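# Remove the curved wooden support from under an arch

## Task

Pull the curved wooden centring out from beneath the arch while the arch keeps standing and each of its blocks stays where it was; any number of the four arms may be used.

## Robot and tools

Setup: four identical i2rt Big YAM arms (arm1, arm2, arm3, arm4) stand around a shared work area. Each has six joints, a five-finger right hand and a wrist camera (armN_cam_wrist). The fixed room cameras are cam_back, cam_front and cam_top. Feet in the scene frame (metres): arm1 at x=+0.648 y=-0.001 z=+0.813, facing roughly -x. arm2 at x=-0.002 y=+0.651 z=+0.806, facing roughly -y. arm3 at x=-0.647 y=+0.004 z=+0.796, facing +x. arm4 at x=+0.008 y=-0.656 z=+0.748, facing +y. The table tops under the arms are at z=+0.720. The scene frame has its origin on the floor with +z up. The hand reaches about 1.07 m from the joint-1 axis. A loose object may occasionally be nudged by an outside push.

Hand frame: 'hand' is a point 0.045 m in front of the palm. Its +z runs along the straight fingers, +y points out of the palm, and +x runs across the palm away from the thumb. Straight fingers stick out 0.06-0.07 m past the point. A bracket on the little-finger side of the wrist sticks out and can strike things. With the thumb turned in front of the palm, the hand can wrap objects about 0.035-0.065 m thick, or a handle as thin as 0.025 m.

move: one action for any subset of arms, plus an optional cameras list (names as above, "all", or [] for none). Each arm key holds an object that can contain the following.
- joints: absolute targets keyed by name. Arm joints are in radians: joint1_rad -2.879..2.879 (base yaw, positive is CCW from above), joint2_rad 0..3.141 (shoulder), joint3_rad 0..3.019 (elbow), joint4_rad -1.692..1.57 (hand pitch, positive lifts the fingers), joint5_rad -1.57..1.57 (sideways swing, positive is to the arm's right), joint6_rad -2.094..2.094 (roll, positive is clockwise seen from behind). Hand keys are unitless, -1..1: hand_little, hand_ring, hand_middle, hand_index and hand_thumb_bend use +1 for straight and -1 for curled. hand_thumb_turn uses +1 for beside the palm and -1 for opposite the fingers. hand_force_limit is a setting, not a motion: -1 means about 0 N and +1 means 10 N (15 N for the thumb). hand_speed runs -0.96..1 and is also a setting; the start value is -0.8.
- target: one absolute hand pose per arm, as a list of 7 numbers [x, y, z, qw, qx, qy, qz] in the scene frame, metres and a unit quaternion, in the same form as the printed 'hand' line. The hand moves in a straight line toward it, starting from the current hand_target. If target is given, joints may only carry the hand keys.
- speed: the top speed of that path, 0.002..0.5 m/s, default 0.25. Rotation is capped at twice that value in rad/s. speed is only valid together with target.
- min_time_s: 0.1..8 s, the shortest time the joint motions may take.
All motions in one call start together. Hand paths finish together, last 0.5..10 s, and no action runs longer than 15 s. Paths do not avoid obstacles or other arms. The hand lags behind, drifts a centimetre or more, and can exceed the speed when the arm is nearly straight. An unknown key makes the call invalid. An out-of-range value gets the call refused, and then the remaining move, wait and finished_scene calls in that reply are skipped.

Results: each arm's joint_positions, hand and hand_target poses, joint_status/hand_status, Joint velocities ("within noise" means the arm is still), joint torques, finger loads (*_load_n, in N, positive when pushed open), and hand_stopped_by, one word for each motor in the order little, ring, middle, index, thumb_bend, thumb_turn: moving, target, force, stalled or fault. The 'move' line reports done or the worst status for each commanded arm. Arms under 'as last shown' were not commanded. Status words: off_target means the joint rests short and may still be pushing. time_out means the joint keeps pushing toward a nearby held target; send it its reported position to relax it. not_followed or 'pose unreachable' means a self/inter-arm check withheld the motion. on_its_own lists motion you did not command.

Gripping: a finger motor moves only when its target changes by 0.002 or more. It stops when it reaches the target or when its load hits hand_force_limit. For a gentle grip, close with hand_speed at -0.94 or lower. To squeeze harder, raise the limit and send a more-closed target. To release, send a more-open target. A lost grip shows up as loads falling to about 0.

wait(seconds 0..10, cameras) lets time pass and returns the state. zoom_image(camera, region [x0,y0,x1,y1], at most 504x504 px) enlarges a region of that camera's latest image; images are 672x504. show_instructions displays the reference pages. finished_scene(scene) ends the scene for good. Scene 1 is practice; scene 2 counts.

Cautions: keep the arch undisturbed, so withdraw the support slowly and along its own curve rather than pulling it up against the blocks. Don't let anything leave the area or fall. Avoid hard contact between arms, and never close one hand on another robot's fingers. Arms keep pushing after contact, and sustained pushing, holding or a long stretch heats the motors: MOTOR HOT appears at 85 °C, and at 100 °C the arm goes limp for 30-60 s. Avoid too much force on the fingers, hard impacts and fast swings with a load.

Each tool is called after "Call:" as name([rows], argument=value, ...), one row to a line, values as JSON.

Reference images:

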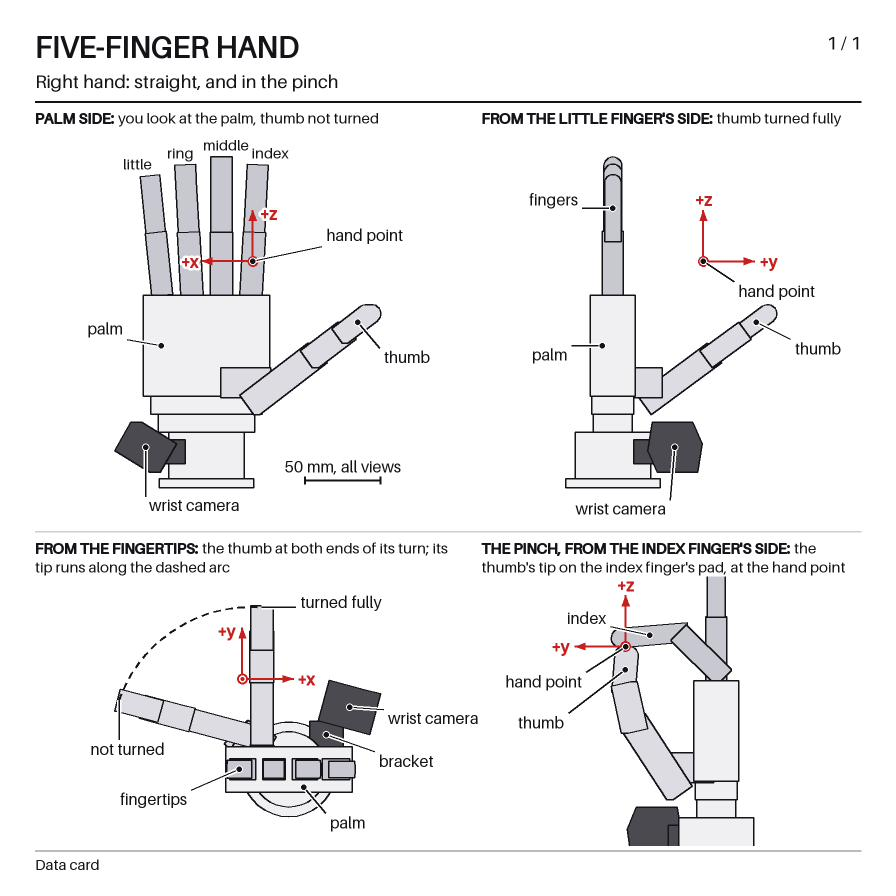

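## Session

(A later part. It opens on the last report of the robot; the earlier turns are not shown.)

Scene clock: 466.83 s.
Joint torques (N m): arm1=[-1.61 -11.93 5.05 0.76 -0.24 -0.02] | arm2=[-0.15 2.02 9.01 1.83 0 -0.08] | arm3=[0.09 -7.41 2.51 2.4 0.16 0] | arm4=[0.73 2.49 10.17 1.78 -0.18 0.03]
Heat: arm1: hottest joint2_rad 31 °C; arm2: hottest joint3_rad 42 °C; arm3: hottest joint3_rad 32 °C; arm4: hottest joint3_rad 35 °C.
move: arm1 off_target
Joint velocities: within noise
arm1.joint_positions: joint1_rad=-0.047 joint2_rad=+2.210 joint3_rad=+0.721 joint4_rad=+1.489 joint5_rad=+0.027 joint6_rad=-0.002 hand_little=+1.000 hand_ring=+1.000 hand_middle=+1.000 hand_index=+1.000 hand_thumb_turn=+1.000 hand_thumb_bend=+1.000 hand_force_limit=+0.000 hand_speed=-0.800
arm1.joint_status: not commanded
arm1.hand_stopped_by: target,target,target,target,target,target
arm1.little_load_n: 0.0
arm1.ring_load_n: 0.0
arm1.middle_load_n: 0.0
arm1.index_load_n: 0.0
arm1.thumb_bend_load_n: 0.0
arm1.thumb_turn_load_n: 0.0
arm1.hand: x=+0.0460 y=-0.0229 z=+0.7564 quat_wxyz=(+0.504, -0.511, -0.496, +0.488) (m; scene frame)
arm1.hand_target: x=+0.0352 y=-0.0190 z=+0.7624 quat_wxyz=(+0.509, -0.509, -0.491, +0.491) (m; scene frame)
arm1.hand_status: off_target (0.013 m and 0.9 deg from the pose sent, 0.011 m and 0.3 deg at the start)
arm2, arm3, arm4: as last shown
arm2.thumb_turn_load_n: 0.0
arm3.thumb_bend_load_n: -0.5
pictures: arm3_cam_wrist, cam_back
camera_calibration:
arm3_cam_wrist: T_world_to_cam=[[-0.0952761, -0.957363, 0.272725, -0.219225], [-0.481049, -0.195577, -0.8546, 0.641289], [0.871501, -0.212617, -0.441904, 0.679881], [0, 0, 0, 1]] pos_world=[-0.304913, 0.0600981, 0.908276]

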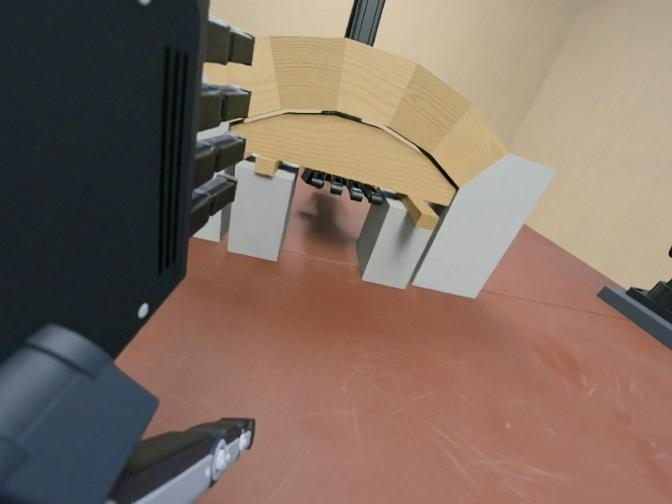

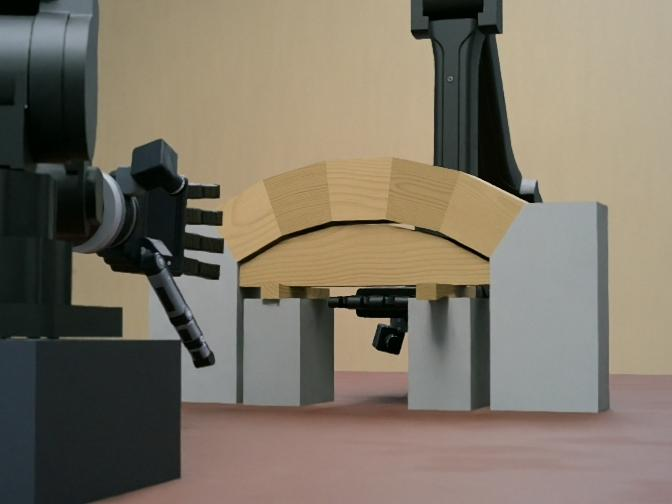

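Call:
move(arm1={"target": [0.035, -0.019, 0.770, 0.5091, -0.5091, -0.4908, 0.4908], "speed": 0.03}, cameras=["arm3_cam_wrist", "cam_back"])

Call:
zoom_image(camera="cam_back", region=[320, 210, 500, 330])

Scene clock: 483.77 s.
Joint torques (N m): arm1=[-1.61 -13.8 4.34 0.72 -0.23 -0.02] | arm2=[-0.21 1.96 8.98 1.78 0 -0.08] | arm3=[0.03 -7.47 2.5 2.4 0.16 0] | arm4=[0.62 2.67 10.21 1.92 -0.13 -0.02]
Heat: arm1: hottest joint2_rad 32 °C; arm2: hottest joint3_rad 42 °C; arm3: hottest joint3_rad 32 °C; arm4: hottest joint3_rad 35 °C.
move: arm1 off_target
Joint velocities: within noise
arm1.joint_positions: joint1_rad=-0.047 joint2_rad=+2.206 joint3_rad=+0.721 joint4_rad=+1.471 joint5_rad=+0.027 joint6_rad=-0.002 hand_little=+1.000 hand_ring=+1.000 hand_middle=+1.000 hand_index=+1.000 hand_thumb_turn=+1.000 hand_thumb_bend=+1.000 hand_force_limit=+0.000 hand_speed=-0.800
arm1.joint_status: not commanded
arm1.hand_stopped_by: target,target,target,target,target,target
arm1.little_load_n: 0.0
arm1.ring_load_n: 0.0
arm1.middle_load_n: 0.0
arm1.index_load_n: 0.0
arm1.thumb_bend_load_n: 0.0
arm1.thumb_turn_load_n: 0.0
arm1.hand: x=+0.0463 y=-0.0229 z=+0.7544 quat_wxyz=(+0.501, -0.514, -0.499, +0.485) (m; scene frame)
arm1.hand_target: x=+0.0353 y=-0.0190 z=+0.7702 quat_wxyz=(+0.509, -0.509, -0.491, +0.491) (m; scene frame)
arm1.hand_status: off_target (0.020 m and 1.6 deg from the pose sent, 0.018 m and 0.9 deg at the start)
arm2.joint_positions: joint1_rad=-0.011 joint2_rad=+0.646 joint3_rad=+1.374 joint4_rad=-1.418 joint5_rad=+0.091 joint6_rad=-0.991 hand_little=+1.000 hand_ring=+1.000 hand_middle=+1.000 hand_index=+1.000 hand_thumb_turn=+1.000 hand_thumb_bend=+1.000 hand_force_limit=+0.000 hand_speed=-0.800
arm2.joint_status: not commanded
arm2.hand_stopped_by: target,target,target,target,target,target
arm2.little_load_n: -0.5
arm2.ring_load_n: 0.0
arm2.middle_load_n: 0.0
arm2.index_load_n: 0.0
arm2.thumb_bend_load_n: 0.0
arm2.thumb_turn_load_n: 0.0
arm2.hand: x=-0.0608 y=+0.4410 z=+1.2592 quat_wxyz=(+0.243, +0.401, -0.810, +0.352) (m; scene frame)
arm2.hand_target: x=-0.0608 y=+0.4412 z=+1.2694 quat_wxyz=(+0.248, +0.398, -0.806, +0.362) (m; scene frame)
arm2.hand_status: not commanded
arm3: as last shown
arm4.joint_positions: joint1_rad=+0.111 joint2_rad=+0.644 joint3_rad=+1.326 joint4_rad=-1.552 joint5_rad=-0.099 joint6_rad=-1.379 hand_little=+1.000 hand_ring=+1.000 hand_middle=+1.000 hand_index=+1.000 hand_thumb_turn=+1.000 hand_thumb_bend=+1.000 hand_force_limit=+0.000 hand_speed=-0.800
arm4.joint_status: not commanded
arm4.hand_stopped_by: target,target,target,target,target,target
arm4.little_load_n: -0.5
arm4.ring_load_n: 0.0
arm4.middle_load_n: 0.0
arm4.index_load_n: 0.0
arm4.thumb_bend_load_n: 0.0
arm4.thumb_turn_load_n: 0.0
arm4.hand: x=+0.0120 y=-0.4479 z=+1.1632 quat_wxyz=(-0.303, +0.666, +0.663, +0.155) (m; scene frame)
arm4.hand_target: x=+0.0119 y=-0.4466 z=+1.1755 quat_wxyz=(-0.315, +0.662, +0.660, +0.163) (m; scene frame)
arm4.hand_status: not commanded
pictures: arm3_cam_wrist, cam_back
camera_calibration:
arm3_cam_wrist: T_world_to_cam=[[-0.0952761, -0.957363, 0.272725, -0.219225], [-0.481049, -0.195577, -0.8546, 0.641289], [0.871501, -0.212617, -0.441904, 0.679881], [0, 0, 0, 1]] pos_world=[-0.304913, 0.0600981, 0.908276]

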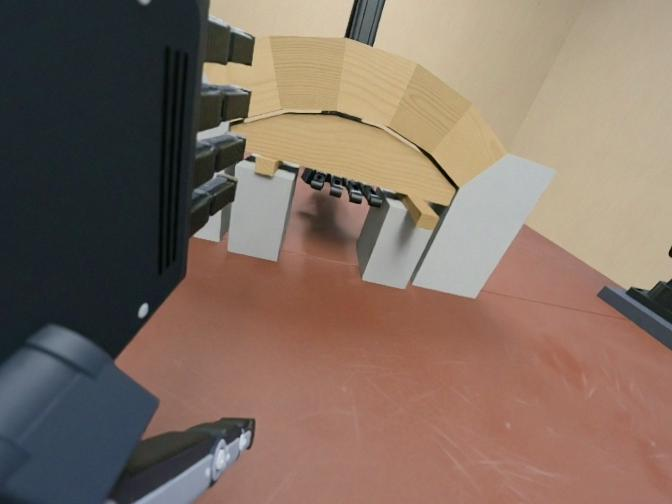

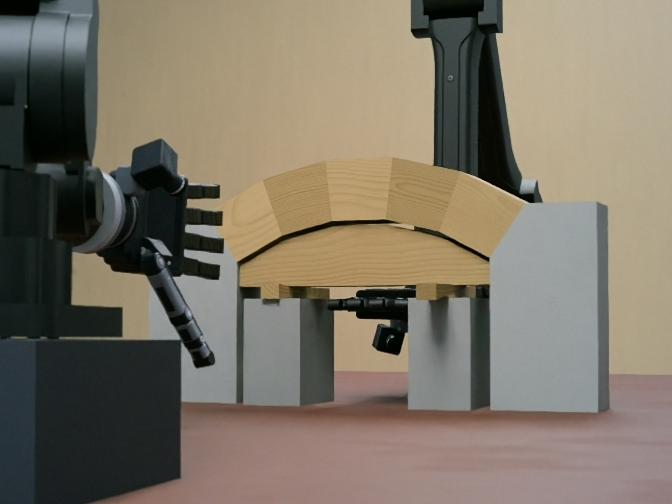

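Scaled by 2.800.

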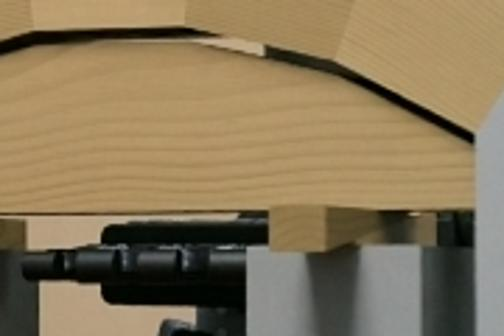

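Call:
move(arm1={"joints": {"joint2_rad": 2.185, "joint4_rad": 1.49}, "min_time_s": 1.5}, cameras=["cam_back"])

Call:
zoom_image(camera="cam_back", region=[320, 210, 500, 330])

Scene clock: 495.40 s.
Joint torques (N m): arm1=[-1.55 -13.51 4.36 1.85 -0.24 -0.02] | arm2=[-0.21 1.96 9.02 1.78 0 -0.08] | arm3=[0.03 -7.47 2.5 2.4 0.16 0] | arm4=[1.32 2.14 10.03 1.73 -0.12 0]
Heat: arm1: hottest joint2_rad 33 °C; arm2: hottest joint3_rad 42 °C; arm3: hottest joint3_rad 32 °C; arm4: hottest joint3_rad 35 °C.
move: arm1 done
Joint velocities: within noise
arm1.joint_positions: joint1_rad=-0.047 joint2_rad=+2.206 joint3_rad=+0.721 joint4_rad=+1.471 joint5_rad=+0.027 joint6_rad=-0.002 hand_little=+1.000 hand_ring=+1.000 hand_middle=+1.000 hand_index=+1.000 hand_thumb_turn=+1.000 hand_thumb_bend=+1.000 hand_force_limit=+0.000 hand_speed=-0.800
arm1.joint_status: all done
arm1.hand_stopped_by: target,target,target,target,target,target
arm1.little_load_n: 0.0
arm1.ring_load_n: 0.0
arm1.middle_load_n: 0.0
arm1.index_load_n: 0.0
arm1.thumb_bend_load_n: 0.0
arm1.thumb_turn_load_n: 0.0
arm1.hand: x=+0.0463 y=-0.0229 z=+0.7544 quat_wxyz=(+0.501, -0.514, -0.499, +0.485) (m; scene frame)
arm1.hand_target: x=+0.0341 y=-0.0190 z=+0.7766 quat_wxyz=(+0.516, -0.502, -0.484, +0.498) (m; scene frame)
arm1.hand_status: not commanded
arm2, arm3, arm4: as last shown
arm2.little_load_n: 0.0
arm3.thumb_bend_load_n: 0.0
arm4.little_load_n: 0.0
pictures: cam_back

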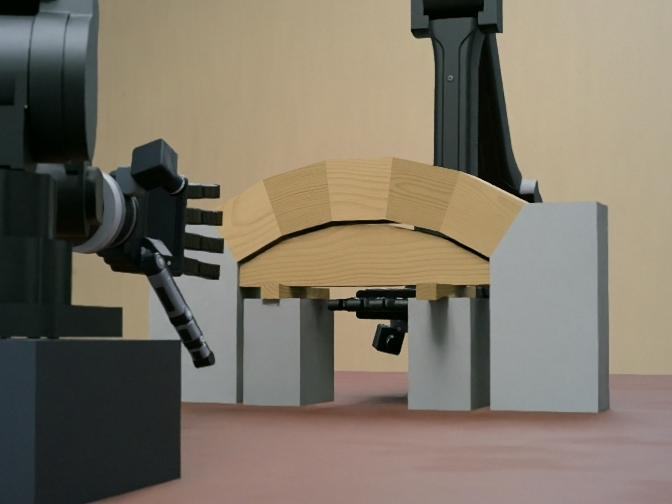

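Scaled by 2.800.

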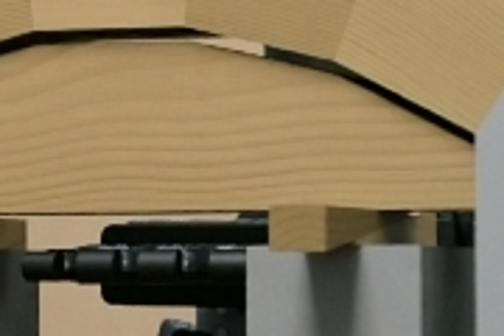

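Call:
move(arm1={"joints": {"joint2_rad": 2.172}, "min_time_s": 1.5}, cameras=["cam_back"])

Call:
zoom_image(camera="cam_back", region=[320, 210, 500, 330])

Scene clock: 504.87 s.
Joint torques (N m): arm1=[-1.61 -13.74 4.42 1.85 -0.24 -0.02] | arm2=[-0.21 1.9 8.98 1.78 -0.01 -0.08] | arm3=[0.03 -7.53 2.5 2.4 0.16 0] | arm4=[1.67 3.37 10.1 1.8 -0.17 0.01]
Heat: arm1: hottest joint2_rad 33 °C; arm2: hottest joint3_rad 42 °C; arm3: hottest joint3_rad 32 °C; arm4: hottest joint3_rad 35 °C.
move: arm1 done
Joint velocities: within noise
arm1.joint_positions: joint1_rad=-0.047 joint2_rad=+2.197 joint3_rad=+0.721 joint4_rad=+1.471 joint5_rad=+0.027 joint6_rad=-0.002 hand_little=+1.000 hand_ring=+1.000 hand_middle=+1.000 hand_index=+1.000 hand_thumb_turn=+1.000 hand_thumb_bend=+1.000 hand_force_limit=+0.000 hand_speed=-0.800
arm1.joint_status: all done
arm1.hand_stopped_by: target,target,target,target,target,target
arm1.little_load_n: 0.0
arm1.ring_load_n: 0.0
arm1.middle_load_n: 0.0
arm1.index_load_n: 0.0
arm1.thumb_bend_load_n: 0.0
arm1.thumb_turn_load_n: 0.0
arm1.hand: x=+0.0446 y=-0.0229 z=+0.7597 quat_wxyz=(+0.503, -0.512, -0.497, +0.487) (m; scene frame)
arm1.hand_target: x=+0.0320 y=-0.0190 z=+0.7842 quat_wxyz=(+0.519, -0.499, -0.480, +0.501) (m; scene frame)
arm1.hand_status: not commanded
arm2, arm4: as last shown
arm3.joint_positions: joint1_rad=+0.397 joint2_rad=+1.855 joint3_rad=+0.308 joint4_rad=+1.556 joint5_rad=+0.498 joint6_rad=-1.540 hand_little=+1.000 hand_ring=+1.000 hand_middle=+1.000 hand_index=+1.000 hand_thumb_turn=+1.000 hand_thumb_bend=+1.000 hand_force_limit=+0.000 hand_speed=-0.800
arm3.joint_status: not commanded
arm3.hand_stopped_by: target,target,target,target,target,target
arm3.little_load_n: 0.0
arm3.ring_load_n: 0.0
arm3.middle_load_n: 0.0
arm3.index_load_n: 0.0
arm3.thumb_bend_load_n: 0.0
arm3.thumb_turn_load_n: 0.0
arm3.hand: x=-0.2037 y=+0.0413 z=+0.8522 quat_wxyz=(+0.017, +0.708, -0.040, +0.705) (m; scene frame)
arm3.hand_target: x=-0.2000 y=+0.0500 z=+0.8505 quat_wxyz=(+0.005, +0.704, -0.042, +0.709) (m; scene frame)
arm3.hand_status: not commanded
pictures: cam_back

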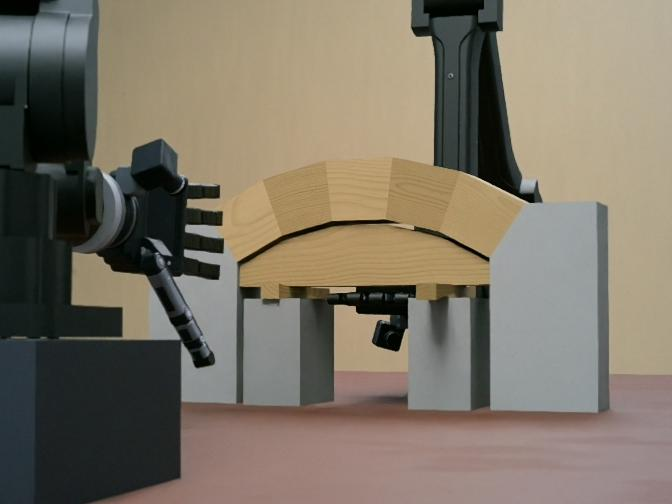

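Scaled by 2.800.

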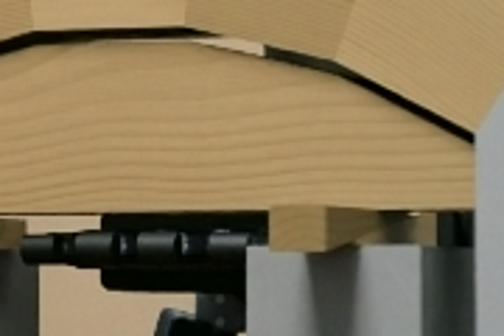

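Call:
move(arm1={"joints": {"joint2_rad": 2.162, "joint4_rad": 1.515}, "min_time_s": 1.5}, cameras=["cam_back", "arm3_cam_wrist"])

Call:
zoom_image(camera="cam_back", region=[320, 210, 500, 330])

Scene clock: 513.57 s.
Joint torques (N m): arm1=[-1.55 -14.15 4.48 2.4 -0.23 -0.02] | arm2=[-0.21 1.96 9.01 1.84 0 -0.09] | arm3=[0.09 -7.47 2.5 2.4 0.16 0] | arm4=[0.44 2.14 9.94 1.83 -0.1 0]
Heat: arm1: hottest joint2_rad 33 °C; arm2: hottest joint3_rad 42 °C; arm3: hottest joint3_rad 32 °C; arm4: hottest joint3_rad 35 °C.
move: arm1 done
Joint velocities: within noise
arm1.joint_positions: joint1_rad=-0.047 joint2_rad=+2.190 joint3_rad=+0.721 joint4_rad=+1.480 joint5_rad=+0.027 joint6_rad=-0.002 hand_little=+1.000 hand_ring=+1.000 hand_middle=+1.000 hand_index=+1.000 hand_thumb_turn=+1.000 hand_thumb_bend=+1.000 hand_force_limit=+0.000 hand_speed=-0.800
arm1.joint_status: all done
arm1.hand_stopped_by: target,target,target,target,target,target
arm1.little_load_n: -0.5
arm1.ring_load_n: 0.0
arm1.middle_load_n: 0.0
arm1.index_load_n: 0.0
arm1.thumb_bend_load_n: 0.0
arm1.thumb_turn_load_n: 0.0
arm1.hand: x=+0.0430 y=-0.0229 z=+0.7657 quat_wxyz=(+0.507, -0.508, -0.493, +0.491) (m; scene frame)
arm1.hand_target: x=+0.0293 y=-0.0189 z=+0.7972 quat_wxyz=(+0.528, -0.490, -0.471, +0.510) (m; scene frame)
arm1.hand_status: not commanded
arm2, arm3, arm4: as last shown
pictures: arm3_cam_wrist, cam_back
camera_calibration:
arm3_cam_wrist: T_world_to_cam=[[-0.0952761, -0.957363, 0.272725, -0.219225], [-0.481049, -0.195577, -0.8546, 0.641289], [0.871501, -0.212617, -0.441904, 0.679881], [0, 0, 0, 1]] pos_world=[-0.304913, 0.0600981, 0.908276]

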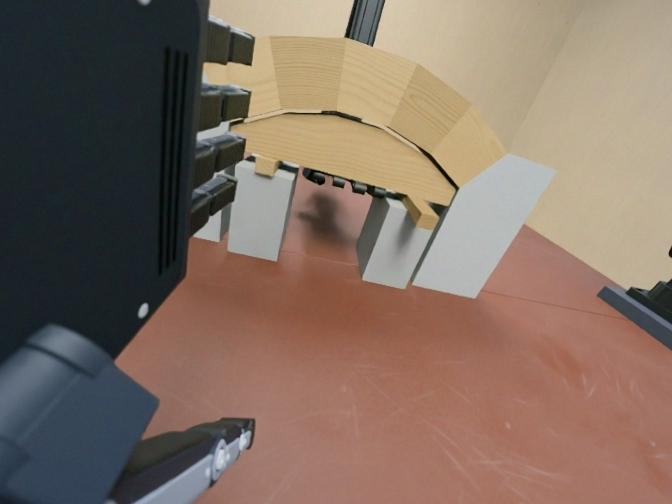

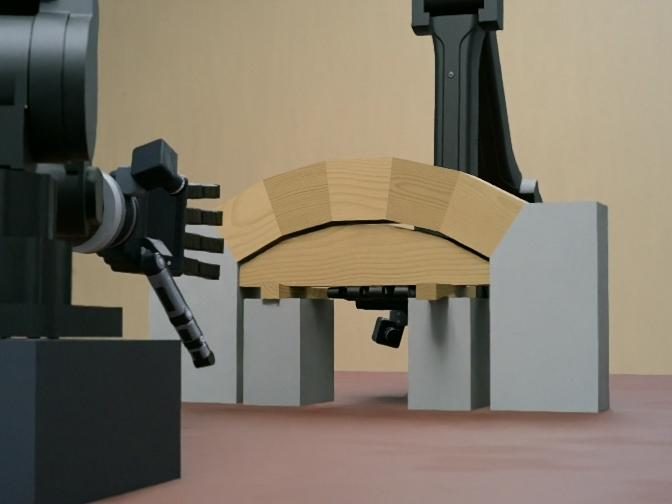

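Scaled by 2.800.

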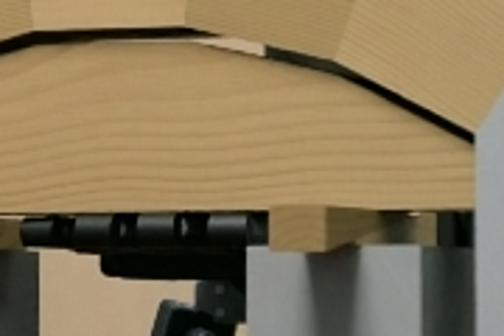

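Call:
move(arm3={"target": [-0.15, -0.078, 0.98, 0, 0.0183, 0.9998, 0], "speed": 0.2, "joints": {"hand_thumb_turn": -1, "hand_speed": -0.5}}, cameras=["cam_top", "cam_back", "arm3_cam_wrist"])

Scene clock: 574.03 s.
Joint torques (N m): arm1=[-1.61 -14.1 4.48 2.41 -0.23 -0.02] | arm2=[-0.21 1.96 8.99 1.81 0 -0.09] | arm3=[-2.14 -10.93 11.7 -0.08 -0.02 0.04] | arm4=[-0.03 2.9 10.18 1.66 -0.12 0.06]
Heat: arm1: hottest joint2_rad 35 °C; arm2: hottest joint3_rad 43 °C; arm3: hottest joint3_rad 34 °C; arm4: hottest joint3_rad 35 °C.
move: arm3 off_target
Joint velocities: within noise
arm1, arm2, arm4: as last shown
arm1.ring_load_n: -0.5
arm2.middle_load_n: -0.5
arm3.joint_positions: joint1_rad=-0.309 joint2_rad=+1.572 joint3_rad=+1.420 joint4_rad=-1.419 joint5_rad=-0.004 joint6_rad=+1.294 hand_little=+1.000 hand_ring=+1.000 hand_middle=+1.000 hand_index=+1.000 hand_thumb_turn=-1.000 hand_thumb_bend=+1.000 hand_force_limit=+0.000 hand_speed=-0.500
arm3.joint_status: all done
arm3.hand_stopped_by: target,target,target,target,target,target
arm3.little_load_n: 0.0
arm3.ring_load_n: 0.0
arm3.middle_load_n: 0.0
arm3.index_load_n: 0.0
arm3.thumb_bend_load_n: 0.0
arm3.thumb_turn_load_n: 0.0
arm3.hand: x=-0.1640 y=-0.0682 z=+0.9727 quat_wxyz=(+0.007, -0.005, -1.000, -0.001) (m; scene frame)
arm3.hand_target: x=-0.1506 y=-0.0781 z=+0.9801 quat_wxyz=(-0.001, -0.018, -1.000, +0.000) (m; scene frame)
arm3.hand_status: off_target (0.019 m and 1.7 deg from the pose sent, 0.183 m and 176.9 deg at the start)
arm4.middle_load_n: -0.5
pictures: arm3_cam_wrist, cam_back, cam_top
camera_calibration:
arm3_cam_wrist: T_world_to_cam=[[-0.293718, 0.955542, 0.0258549, -0.0150803], [0.857947, 0.251599, 0.447913, -0.274968], [0.421494, 0.153742, -0.893703, 1.06582], [0, 0, 0, 1]] pos_world=[-0.217757, -0.0802692, 1.07607]

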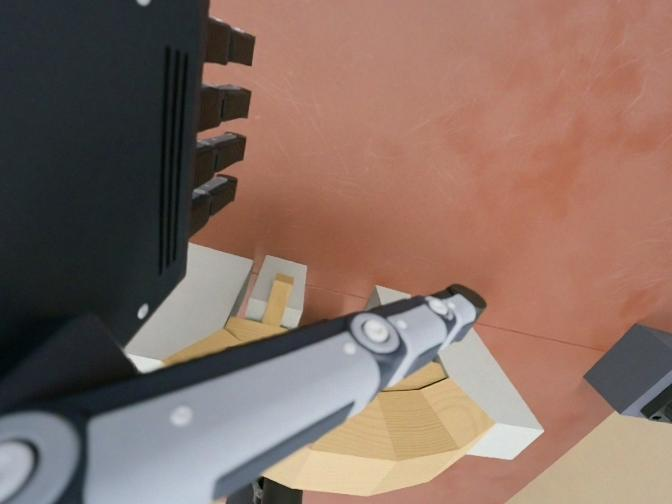

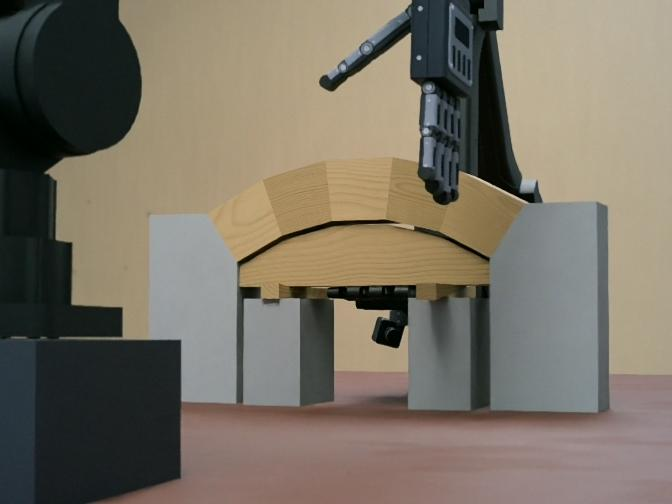

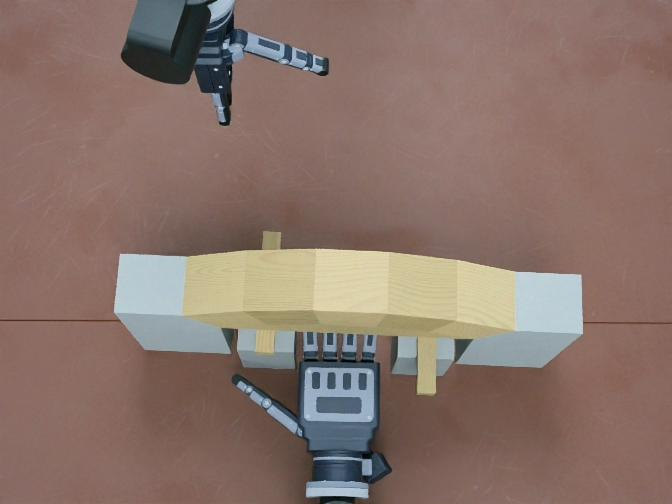

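Call:
move(arm3={"target": [-0.062, -0.088, 0.875, 0, 0.0183, 0.9998, 0], "speed": 0.15}, cameras=["cam_top", "cam_back", "arm3_cam_wrist"])

Scene clock: 585.50 s.
Joint torques (N m): arm1=[-1.61 -14.1 4.48 2.4 -0.23 -0.02] | arm2=[-0.26 1.96 8.99 1.8 0 -0.08] | arm3=[-0.09 -14.86 10.99 0.49 -0.01 0.04] | arm4=[0.62 3.49 10.06 1.88 -0.2 -0.01]
Heat: arm1: hottest joint2_rad 35 °C; arm2: hottest joint3_rad 43 °C; arm3: hottest joint3_rad 36 °C; arm4: hottest joint3_rad 36 °C.
move: arm3 off_target
Joint velocities: within noise
arm1, arm2, arm4: as last shown
arm1.ring_load_n: 0.0
arm2.middle_load_n: 0.0
arm3.joint_positions: joint1_rad=-0.304 joint2_rad=+1.861 joint3_rad=+1.531 joint4_rad=-1.258 joint5_rad=-0.004 joint6_rad=+1.324 hand_little=+1.000 hand_ring=+1.000 hand_middle=+1.000 hand_index=+1.000 hand_thumb_turn=-1.000 hand_thumb_bend=+1.000 hand_force_limit=+0.000 hand_speed=-0.500
arm3.joint_status: not commanded
arm3.hand_stopped_by: target,target,target,target,target,target
arm3.little_load_n: 0.0
arm3.ring_load_n: 0.0
arm3.middle_load_n: 0.0
arm3.index_load_n: 0.0
arm3.thumb_bend_load_n: -0.5
arm3.thumb_turn_load_n: 0.0
arm3.hand: x=-0.0822 y=-0.0906 z=+0.8703 quat_wxyz=(+0.015, -0.018, -1.000, -0.003) (m; scene frame)
arm3.hand_target: x=-0.0628 y=-0.0876 z=+0.8752 quat_wxyz=(+0.000, -0.018, -1.000, +0.000) (m; scene frame)
arm3.hand_status: off_target (0.021 m and 1.7 deg from the pose sent, 0.143 m and 1.7 deg at the start)
arm4.middle_load_n: 0.0
pictures: arm3_cam_wrist, cam_back, cam_top
camera_calibration:
arm3_cam_wrist: T_world_to_cam=[[-0.268316, 0.962713, 0.0345023, 0.028252], [0.871155, 0.227198, 0.435282, -0.283765], [0.411213, 0.14685, -0.899633, 0.946969], [0, 0, 0, 1]] pos_world=[-0.134623, -0.10179, 0.974467]

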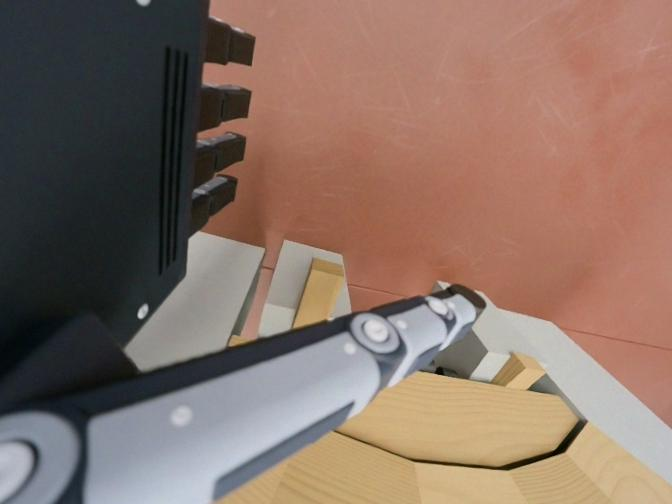

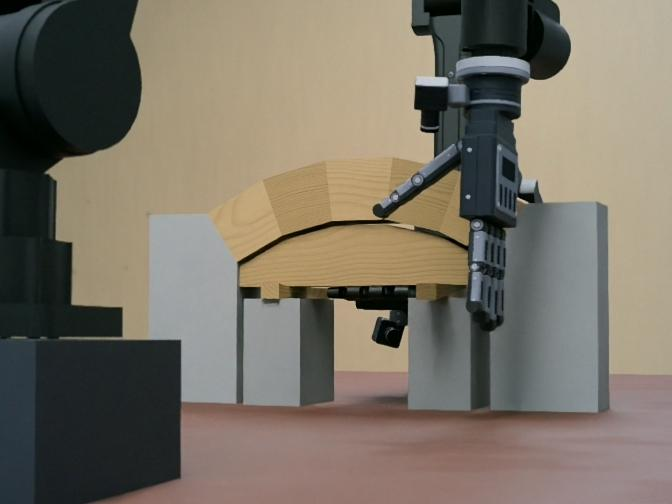

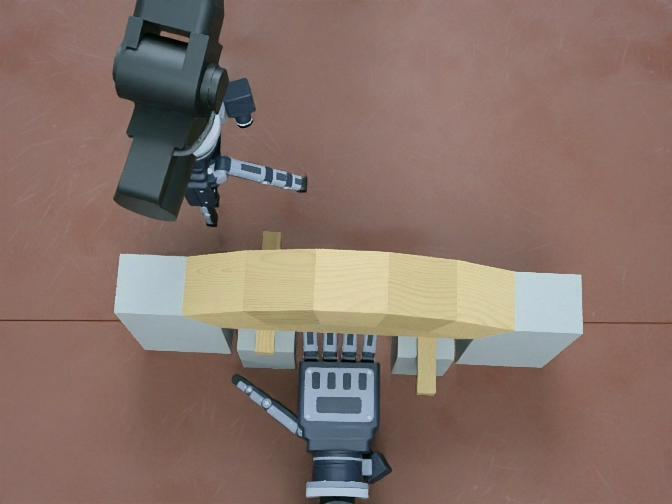

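Call:
move(arm3={"target": [-0.045, -0.077, 0.838, 0, 0.0183, 0.9998, 0], "speed": 0.08}, cameras=["cam_top", "cam_back", "arm3_cam_wrist"])

Call:
zoom_image(camera="cam_back", region=[340, 180, 540, 360])

Call:
zoom_image(camera="cam_top", region=[180, 160, 340, 300])

Scene clock: 598.07 s.
Joint torques (N m): arm1=[-1.55 -14.15 4.48 2.41 -0.24 -0.02] | arm2=[-0.15 2.02 8.99 1.83 -0.01 -0.08] | arm3=[-0.26 -15.33 10.69 0.54 0.01 0.05] | arm4=[0.56 2.67 9.89 1.83 -0.17 0.06]
Heat: arm1: hottest joint2_rad 35 °C; arm2: hottest joint3_rad 43 °C; arm3: hottest joint3_rad 39 °C; arm4: hottest joint3_rad 36 °C.
move: arm3 off_target
Joint velocities: within noise
arm1, arm2, arm4: as last shown
arm1.index_load_n: -0.5
arm1.thumb_turn_load_n: -0.5
arm3.joint_positions: joint1_rad=-0.276 joint2_rad=+1.927 joint3_rad=+1.533 joint4_rad=-1.193 joint5_rad=-0.004 joint6_rad=+1.350 hand_little=+1.000 hand_ring=+1.000 hand_middle=+1.000 hand_index=+1.000 hand_thumb_turn=-1.000 hand_thumb_bend=+1.000 hand_force_limit=+0.000 hand_speed=-0.500
arm3.joint_status: not commanded
arm3.hand_stopped_by: target,target,target,target,target,target
arm3.little_load_n: 0.0
arm3.ring_load_n: 0.0
arm3.middle_load_n: 0.0
arm3.index_load_n: 0.0
arm3.thumb_bend_load_n: 0.0
arm3.thumb_turn_load_n: 0.0
arm3.hand: x=-0.0655 y=-0.0790 z=+0.8349 quat_wxyz=(+0.015, -0.017, -1.000, -0.003) (m; scene frame)
arm3.hand_target: x=-0.0457 y=-0.0768 z=+0.8385 quat_wxyz=(+0.000, -0.018, -1.000, +0.000) (m; scene frame)
arm3.hand_status: off_target (0.021 m and 1.7 deg from the pose sent, 0.051 m and 1.7 deg at the start)
arm4.ring_load_n: -0.5
pictures: arm3_cam_wrist, cam_back, cam_top
camera_calibration:
arm3_cam_wrist: T_world_to_cam=[[-0.270555, 0.962102, 0.0340509, 0.0229855], [0.870557, 0.229404, 0.435321, -0.285424], [0.411012, 0.147422, -0.899631, 0.906593], [0, 0, 0, 1]] pos_world=[-0.117924, -0.0902883, 0.939067]

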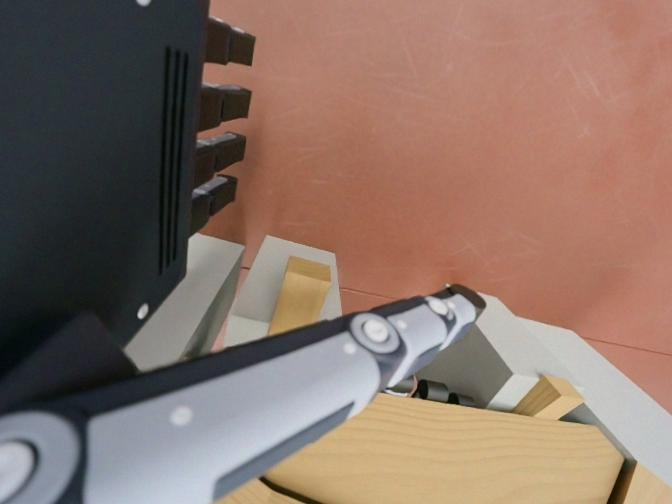

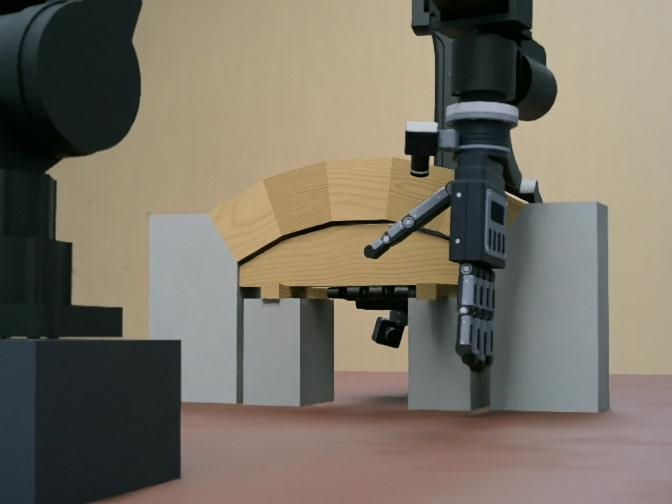

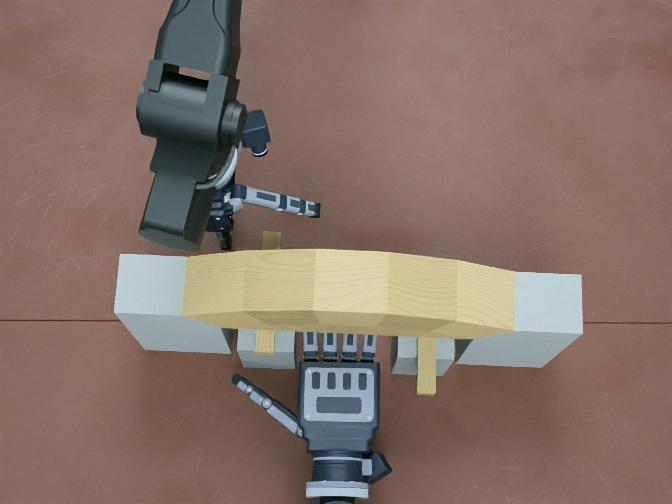

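Scaled by 2.520.

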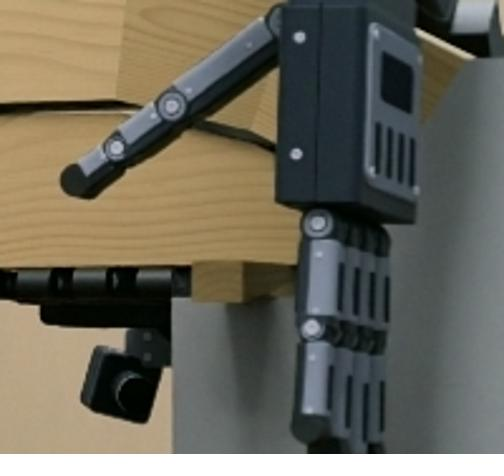

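Scaled by 3.150.

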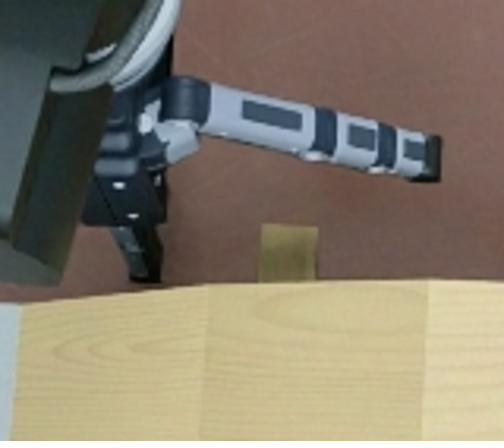

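Call:
move(arm3={"target": [-0.034, -0.086, 0.8355, 0, 0.0183, 0.9998, 0], "speed": 0.05}, cameras=["cam_top", "cam_back", "arm3_cam_wrist"])

Call:
zoom_image(camera="cam_back", region=[340, 180, 540, 360])

Call:
zoom_image(camera="cam_top", region=[180, 160, 340, 300])

Scene clock: 611.73 s.
Joint torques (N m): arm1=[-1.61 -14.1 4.46 2.41 -0.23 -0.02] | arm2=[-0.21 2.02 8.98 1.84 0 -0.09] | arm3=[-1.08 -15.5 10.85 0.09 0.02 -0.07] | arm4=[0.03 2.32 9.84 1.62 -0.13 0.01]
Heat: arm1: hottest joint2_rad 35 °C; arm2: hottest joint3_rad 43 °C; arm3: hottest joint3_rad 39 °C; arm4: hottest joint3_rad 36 °C.
move: arm3 off_target
Joint velocities: within noise
arm1, arm2, arm4: as last shown
arm1.index_load_n: 0.0
arm1.thumb_turn_load_n: 0.0
arm3.joint_positions: joint1_rad=-0.276 joint2_rad=+1.958 joint3_rad=+1.581 joint4_rad=-1.193 joint5_rad=-0.004 joint6_rad=+1.350 hand_little=+1.000 hand_ring=+1.000 hand_middle=+1.000 hand_index=+1.000 hand_thumb_turn=-1.000 hand_thumb_bend=+1.000 hand_force_limit=+0.000 hand_speed=-0.500
arm3.joint_status: not commanded
arm3.hand_stopped_by: target,target,target,target,target,target
arm3.little_load_n: 0.0
arm3.ring_load_n: 0.0
arm3.middle_load_n: -0.5
arm3.index_load_n: 0.0
arm3.thumb_bend_load_n: 0.0
arm3.thumb_turn_load_n: 0.0
arm3.hand: x=-0.0490 y=-0.0833 z=+0.8347 quat_wxyz=(+0.007, -0.017, -1.000, -0.001) (m; scene frame)
arm3.hand_target: x=-0.0345 y=-0.0860 z=+0.8356 quat_wxyz=(+0.000, -0.018, -1.000, +0.000) (m; scene frame)
arm3.hand_status: off_target (0.015 m and 0.8 deg from the pose sent, 0.032 m and 1.7 deg at the start)
arm4.ring_load_n: 0.0
pictures: arm3_cam_wrist, cam_back, cam_top
camera_calibration:
arm3_cam_wrist: T_world_to_cam=[[-0.270782, 0.962302, 0.0255418, 0.0386719], [0.863418, 0.231053, 0.448468, -0.309985], [0.42566, 0.14349, -0.893434, 0.895471], [0, 0, 0, 1]] pos_world=[-0.103048, -0.0940822, 0.938075]

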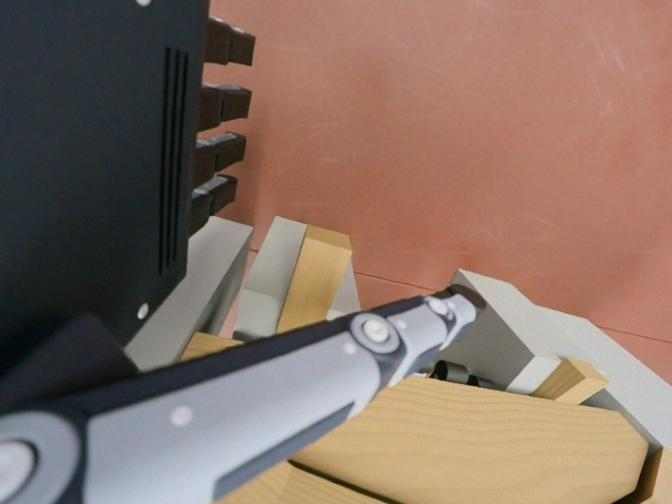

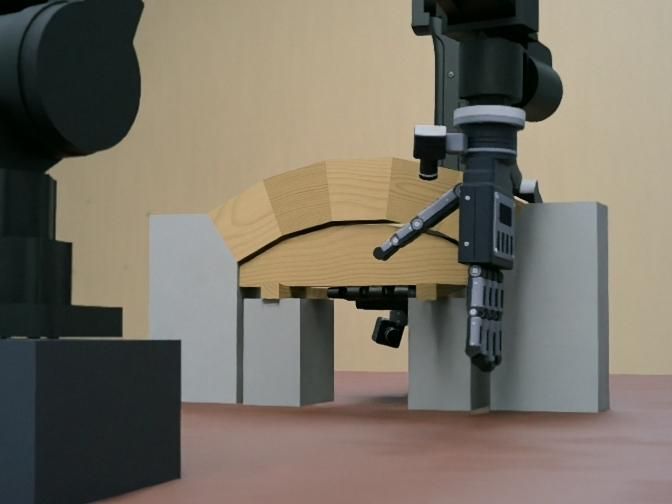

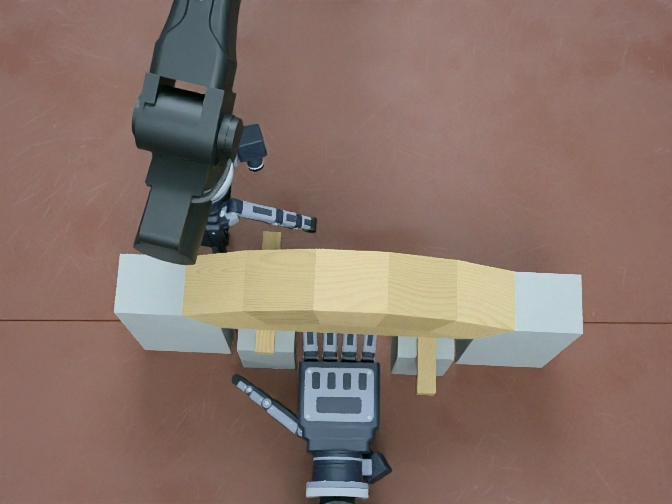

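Scaled by 2.520.

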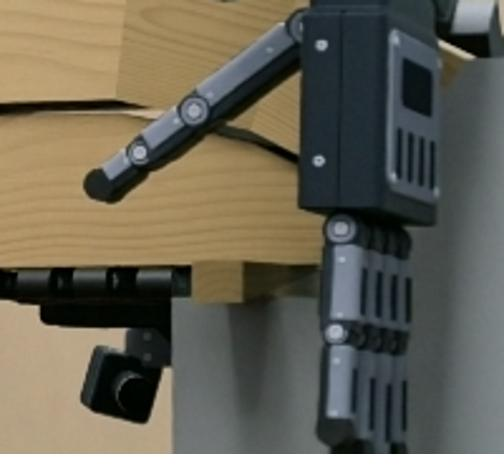

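Scaled by 3.150.

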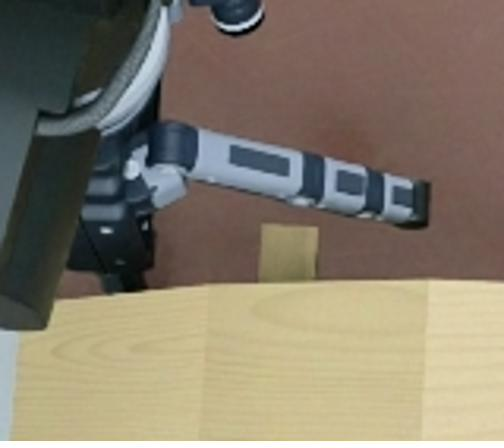

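Call:
move(arm3={"joints": {"hand_thumb_bend": 0.15, "hand_index": 0.2, "hand_speed": -0.6, "hand_force_limit": -0.7}}, cameras=["cam_top", "cam_back", "arm3_cam_wrist"])

Call:
zoom_image(camera="cam_back", region=[340, 180, 540, 360])

Scene clock: 649.57 s.
Joint torques (N m): arm1=[-1.61 -14.15 4.48 2.41 -0.23 -0.02] | arm2=[-0.26 2.02 8.99 1.8 0 -0.08] | arm3=[-1.03 -15.5 10.89 0.09 0.05 -0.07] | arm4=[1.03 1.79 10.3 1.63 -0.14 -0.02]
Heat: arm1: hottest joint2_rad 36 °C; arm2: hottest joint3_rad 43 °C; arm3: hottest joint3_rad 45 °C; arm4: hottest joint3_rad 36 °C.
move: arm3 done
Joint velocities: within noise
arm1: as last shown
arm2.joint_positions: joint1_rad=-0.011 joint2_rad=+0.646 joint3_rad=+1.374 joint4_rad=-1.418 joint5_rad=+0.091 joint6_rad=-0.991 hand_little=+1.000 hand_ring=+1.000 hand_middle=+1.000 hand_index=+1.000 hand_thumb_turn=+1.000 hand_thumb_bend=+1.000 hand_force_limit=+0.000 hand_speed=-0.800
arm2.joint_status: not commanded
arm2.hand_stopped_by: target,target,target,target,target,target
arm2.little_load_n: 0.0
arm2.ring_load_n: 0.0
arm2.middle_load_n: 0.0
arm2.index_load_n: 0.0
arm2.thumb_bend_load_n: 0.0
arm2.thumb_turn_load_n: 0.0
arm2.hand: x=-0.0608 y=+0.4410 z=+1.2592 quat_wxyz=(+0.243, +0.401, -0.810, +0.352) (m; scene frame)
arm2.hand_target: x=-0.0608 y=+0.4412 z=+1.2694 quat_wxyz=(+0.248, +0.398, -0.806, +0.362) (m; scene frame)
arm2.hand_status: not commanded
arm3.joint_positions: joint1_rad=-0.276 joint2_rad=+1.958 joint3_rad=+1.581 joint4_rad=-1.193 joint5_rad=-0.005 joint6_rad=+1.350 hand_little=+1.000 hand_ring=+1.000 hand_middle=+1.000 hand_index=+0.200 hand_thumb_turn=-1.000 hand_thumb_bend=+0.150 hand_force_limit=-0.700 hand_speed=-0.600
arm3.joint_status: all done
arm3.hand_stopped_by: target,target,target,target,target,target
arm3.little_load_n: 0.0
arm3.ring_load_n: 0.0
arm3.middle_load_n: 0.0
arm3.index_load_n: 0.0
arm3.thumb_bend_load_n: 0.0
arm3.thumb_turn_load_n: 0.0
arm3.hand: x=-0.0489 y=-0.0831 z=+0.8347 quat_wxyz=(+0.006, -0.017, -1.000, -0.002) (m; scene frame)
arm3.hand_target: x=-0.0346 y=-0.0859 z=+0.8355 quat_wxyz=(+0.000, -0.018, -1.000, +0.000) (m; scene frame)
arm3.hand_status: not commanded
arm4.joint_positions: joint1_rad=+0.111 joint2_rad=+0.644 joint3_rad=+1.326 joint4_rad=-1.552 joint5_rad=-0.099 joint6_rad=-1.379 hand_little=+1.000 hand_ring=+1.000 hand_middle=+1.000 hand_index=+1.000 hand_thumb_turn=+1.000 hand_thumb_bend=+1.000 hand_force_limit=+0.000 hand_speed=-0.800
arm4.joint_status: not commanded
arm4.hand_stopped_by: target,target,target,target,target,target
arm4.little_load_n: 0.0
arm4.ring_load_n: 0.0
arm4.middle_load_n: 0.0
arm4.index_load_n: 0.0
arm4.thumb_bend_load_n: 0.0
arm4.thumb_turn_load_n: 0.0
arm4.hand: x=+0.0120 y=-0.4479 z=+1.1632 quat_wxyz=(-0.303, +0.666, +0.663, +0.155) (m; scene frame)
arm4.hand_target: x=+0.0119 y=-0.4466 z=+1.1755 quat_wxyz=(-0.315, +0.662, +0.660, +0.163) (m; scene frame)
arm4.hand_status: not commanded
pictures: arm3_cam_wrist, cam_back, cam_top
camera_calibration:
arm3_cam_wrist: T_world_to_cam=[[-0.270678, 0.962305, 0.0265164, 0.0376739], [0.863341, 0.230471, 0.448916, -0.310491], [0.425883, 0.144404, -0.893181, 0.895329], [0, 0, 0, 1]] pos_world=[-0.103048, -0.0939838, 0.938075]

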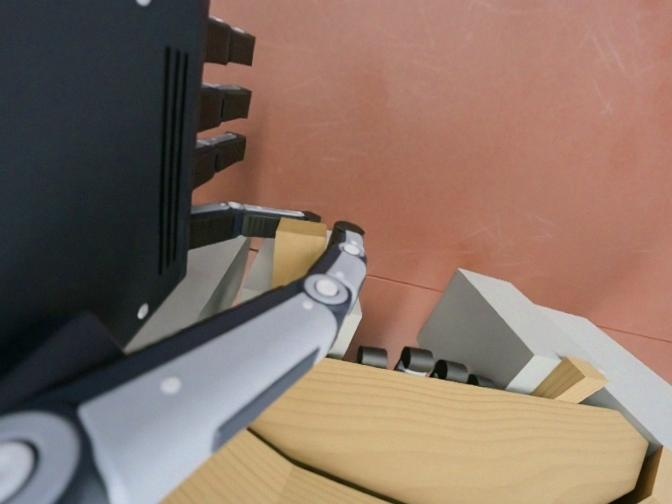

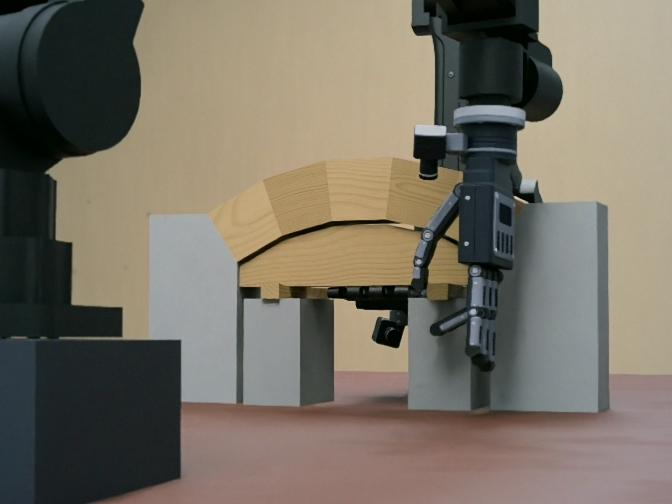

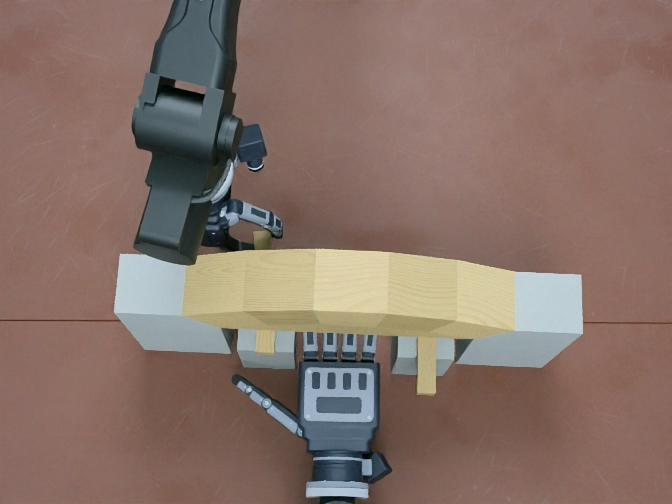

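Scaled by 2.520.

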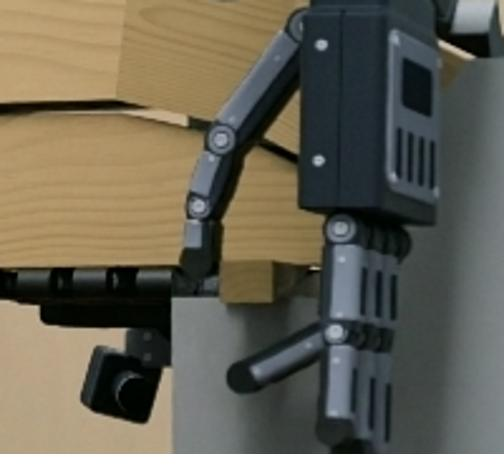

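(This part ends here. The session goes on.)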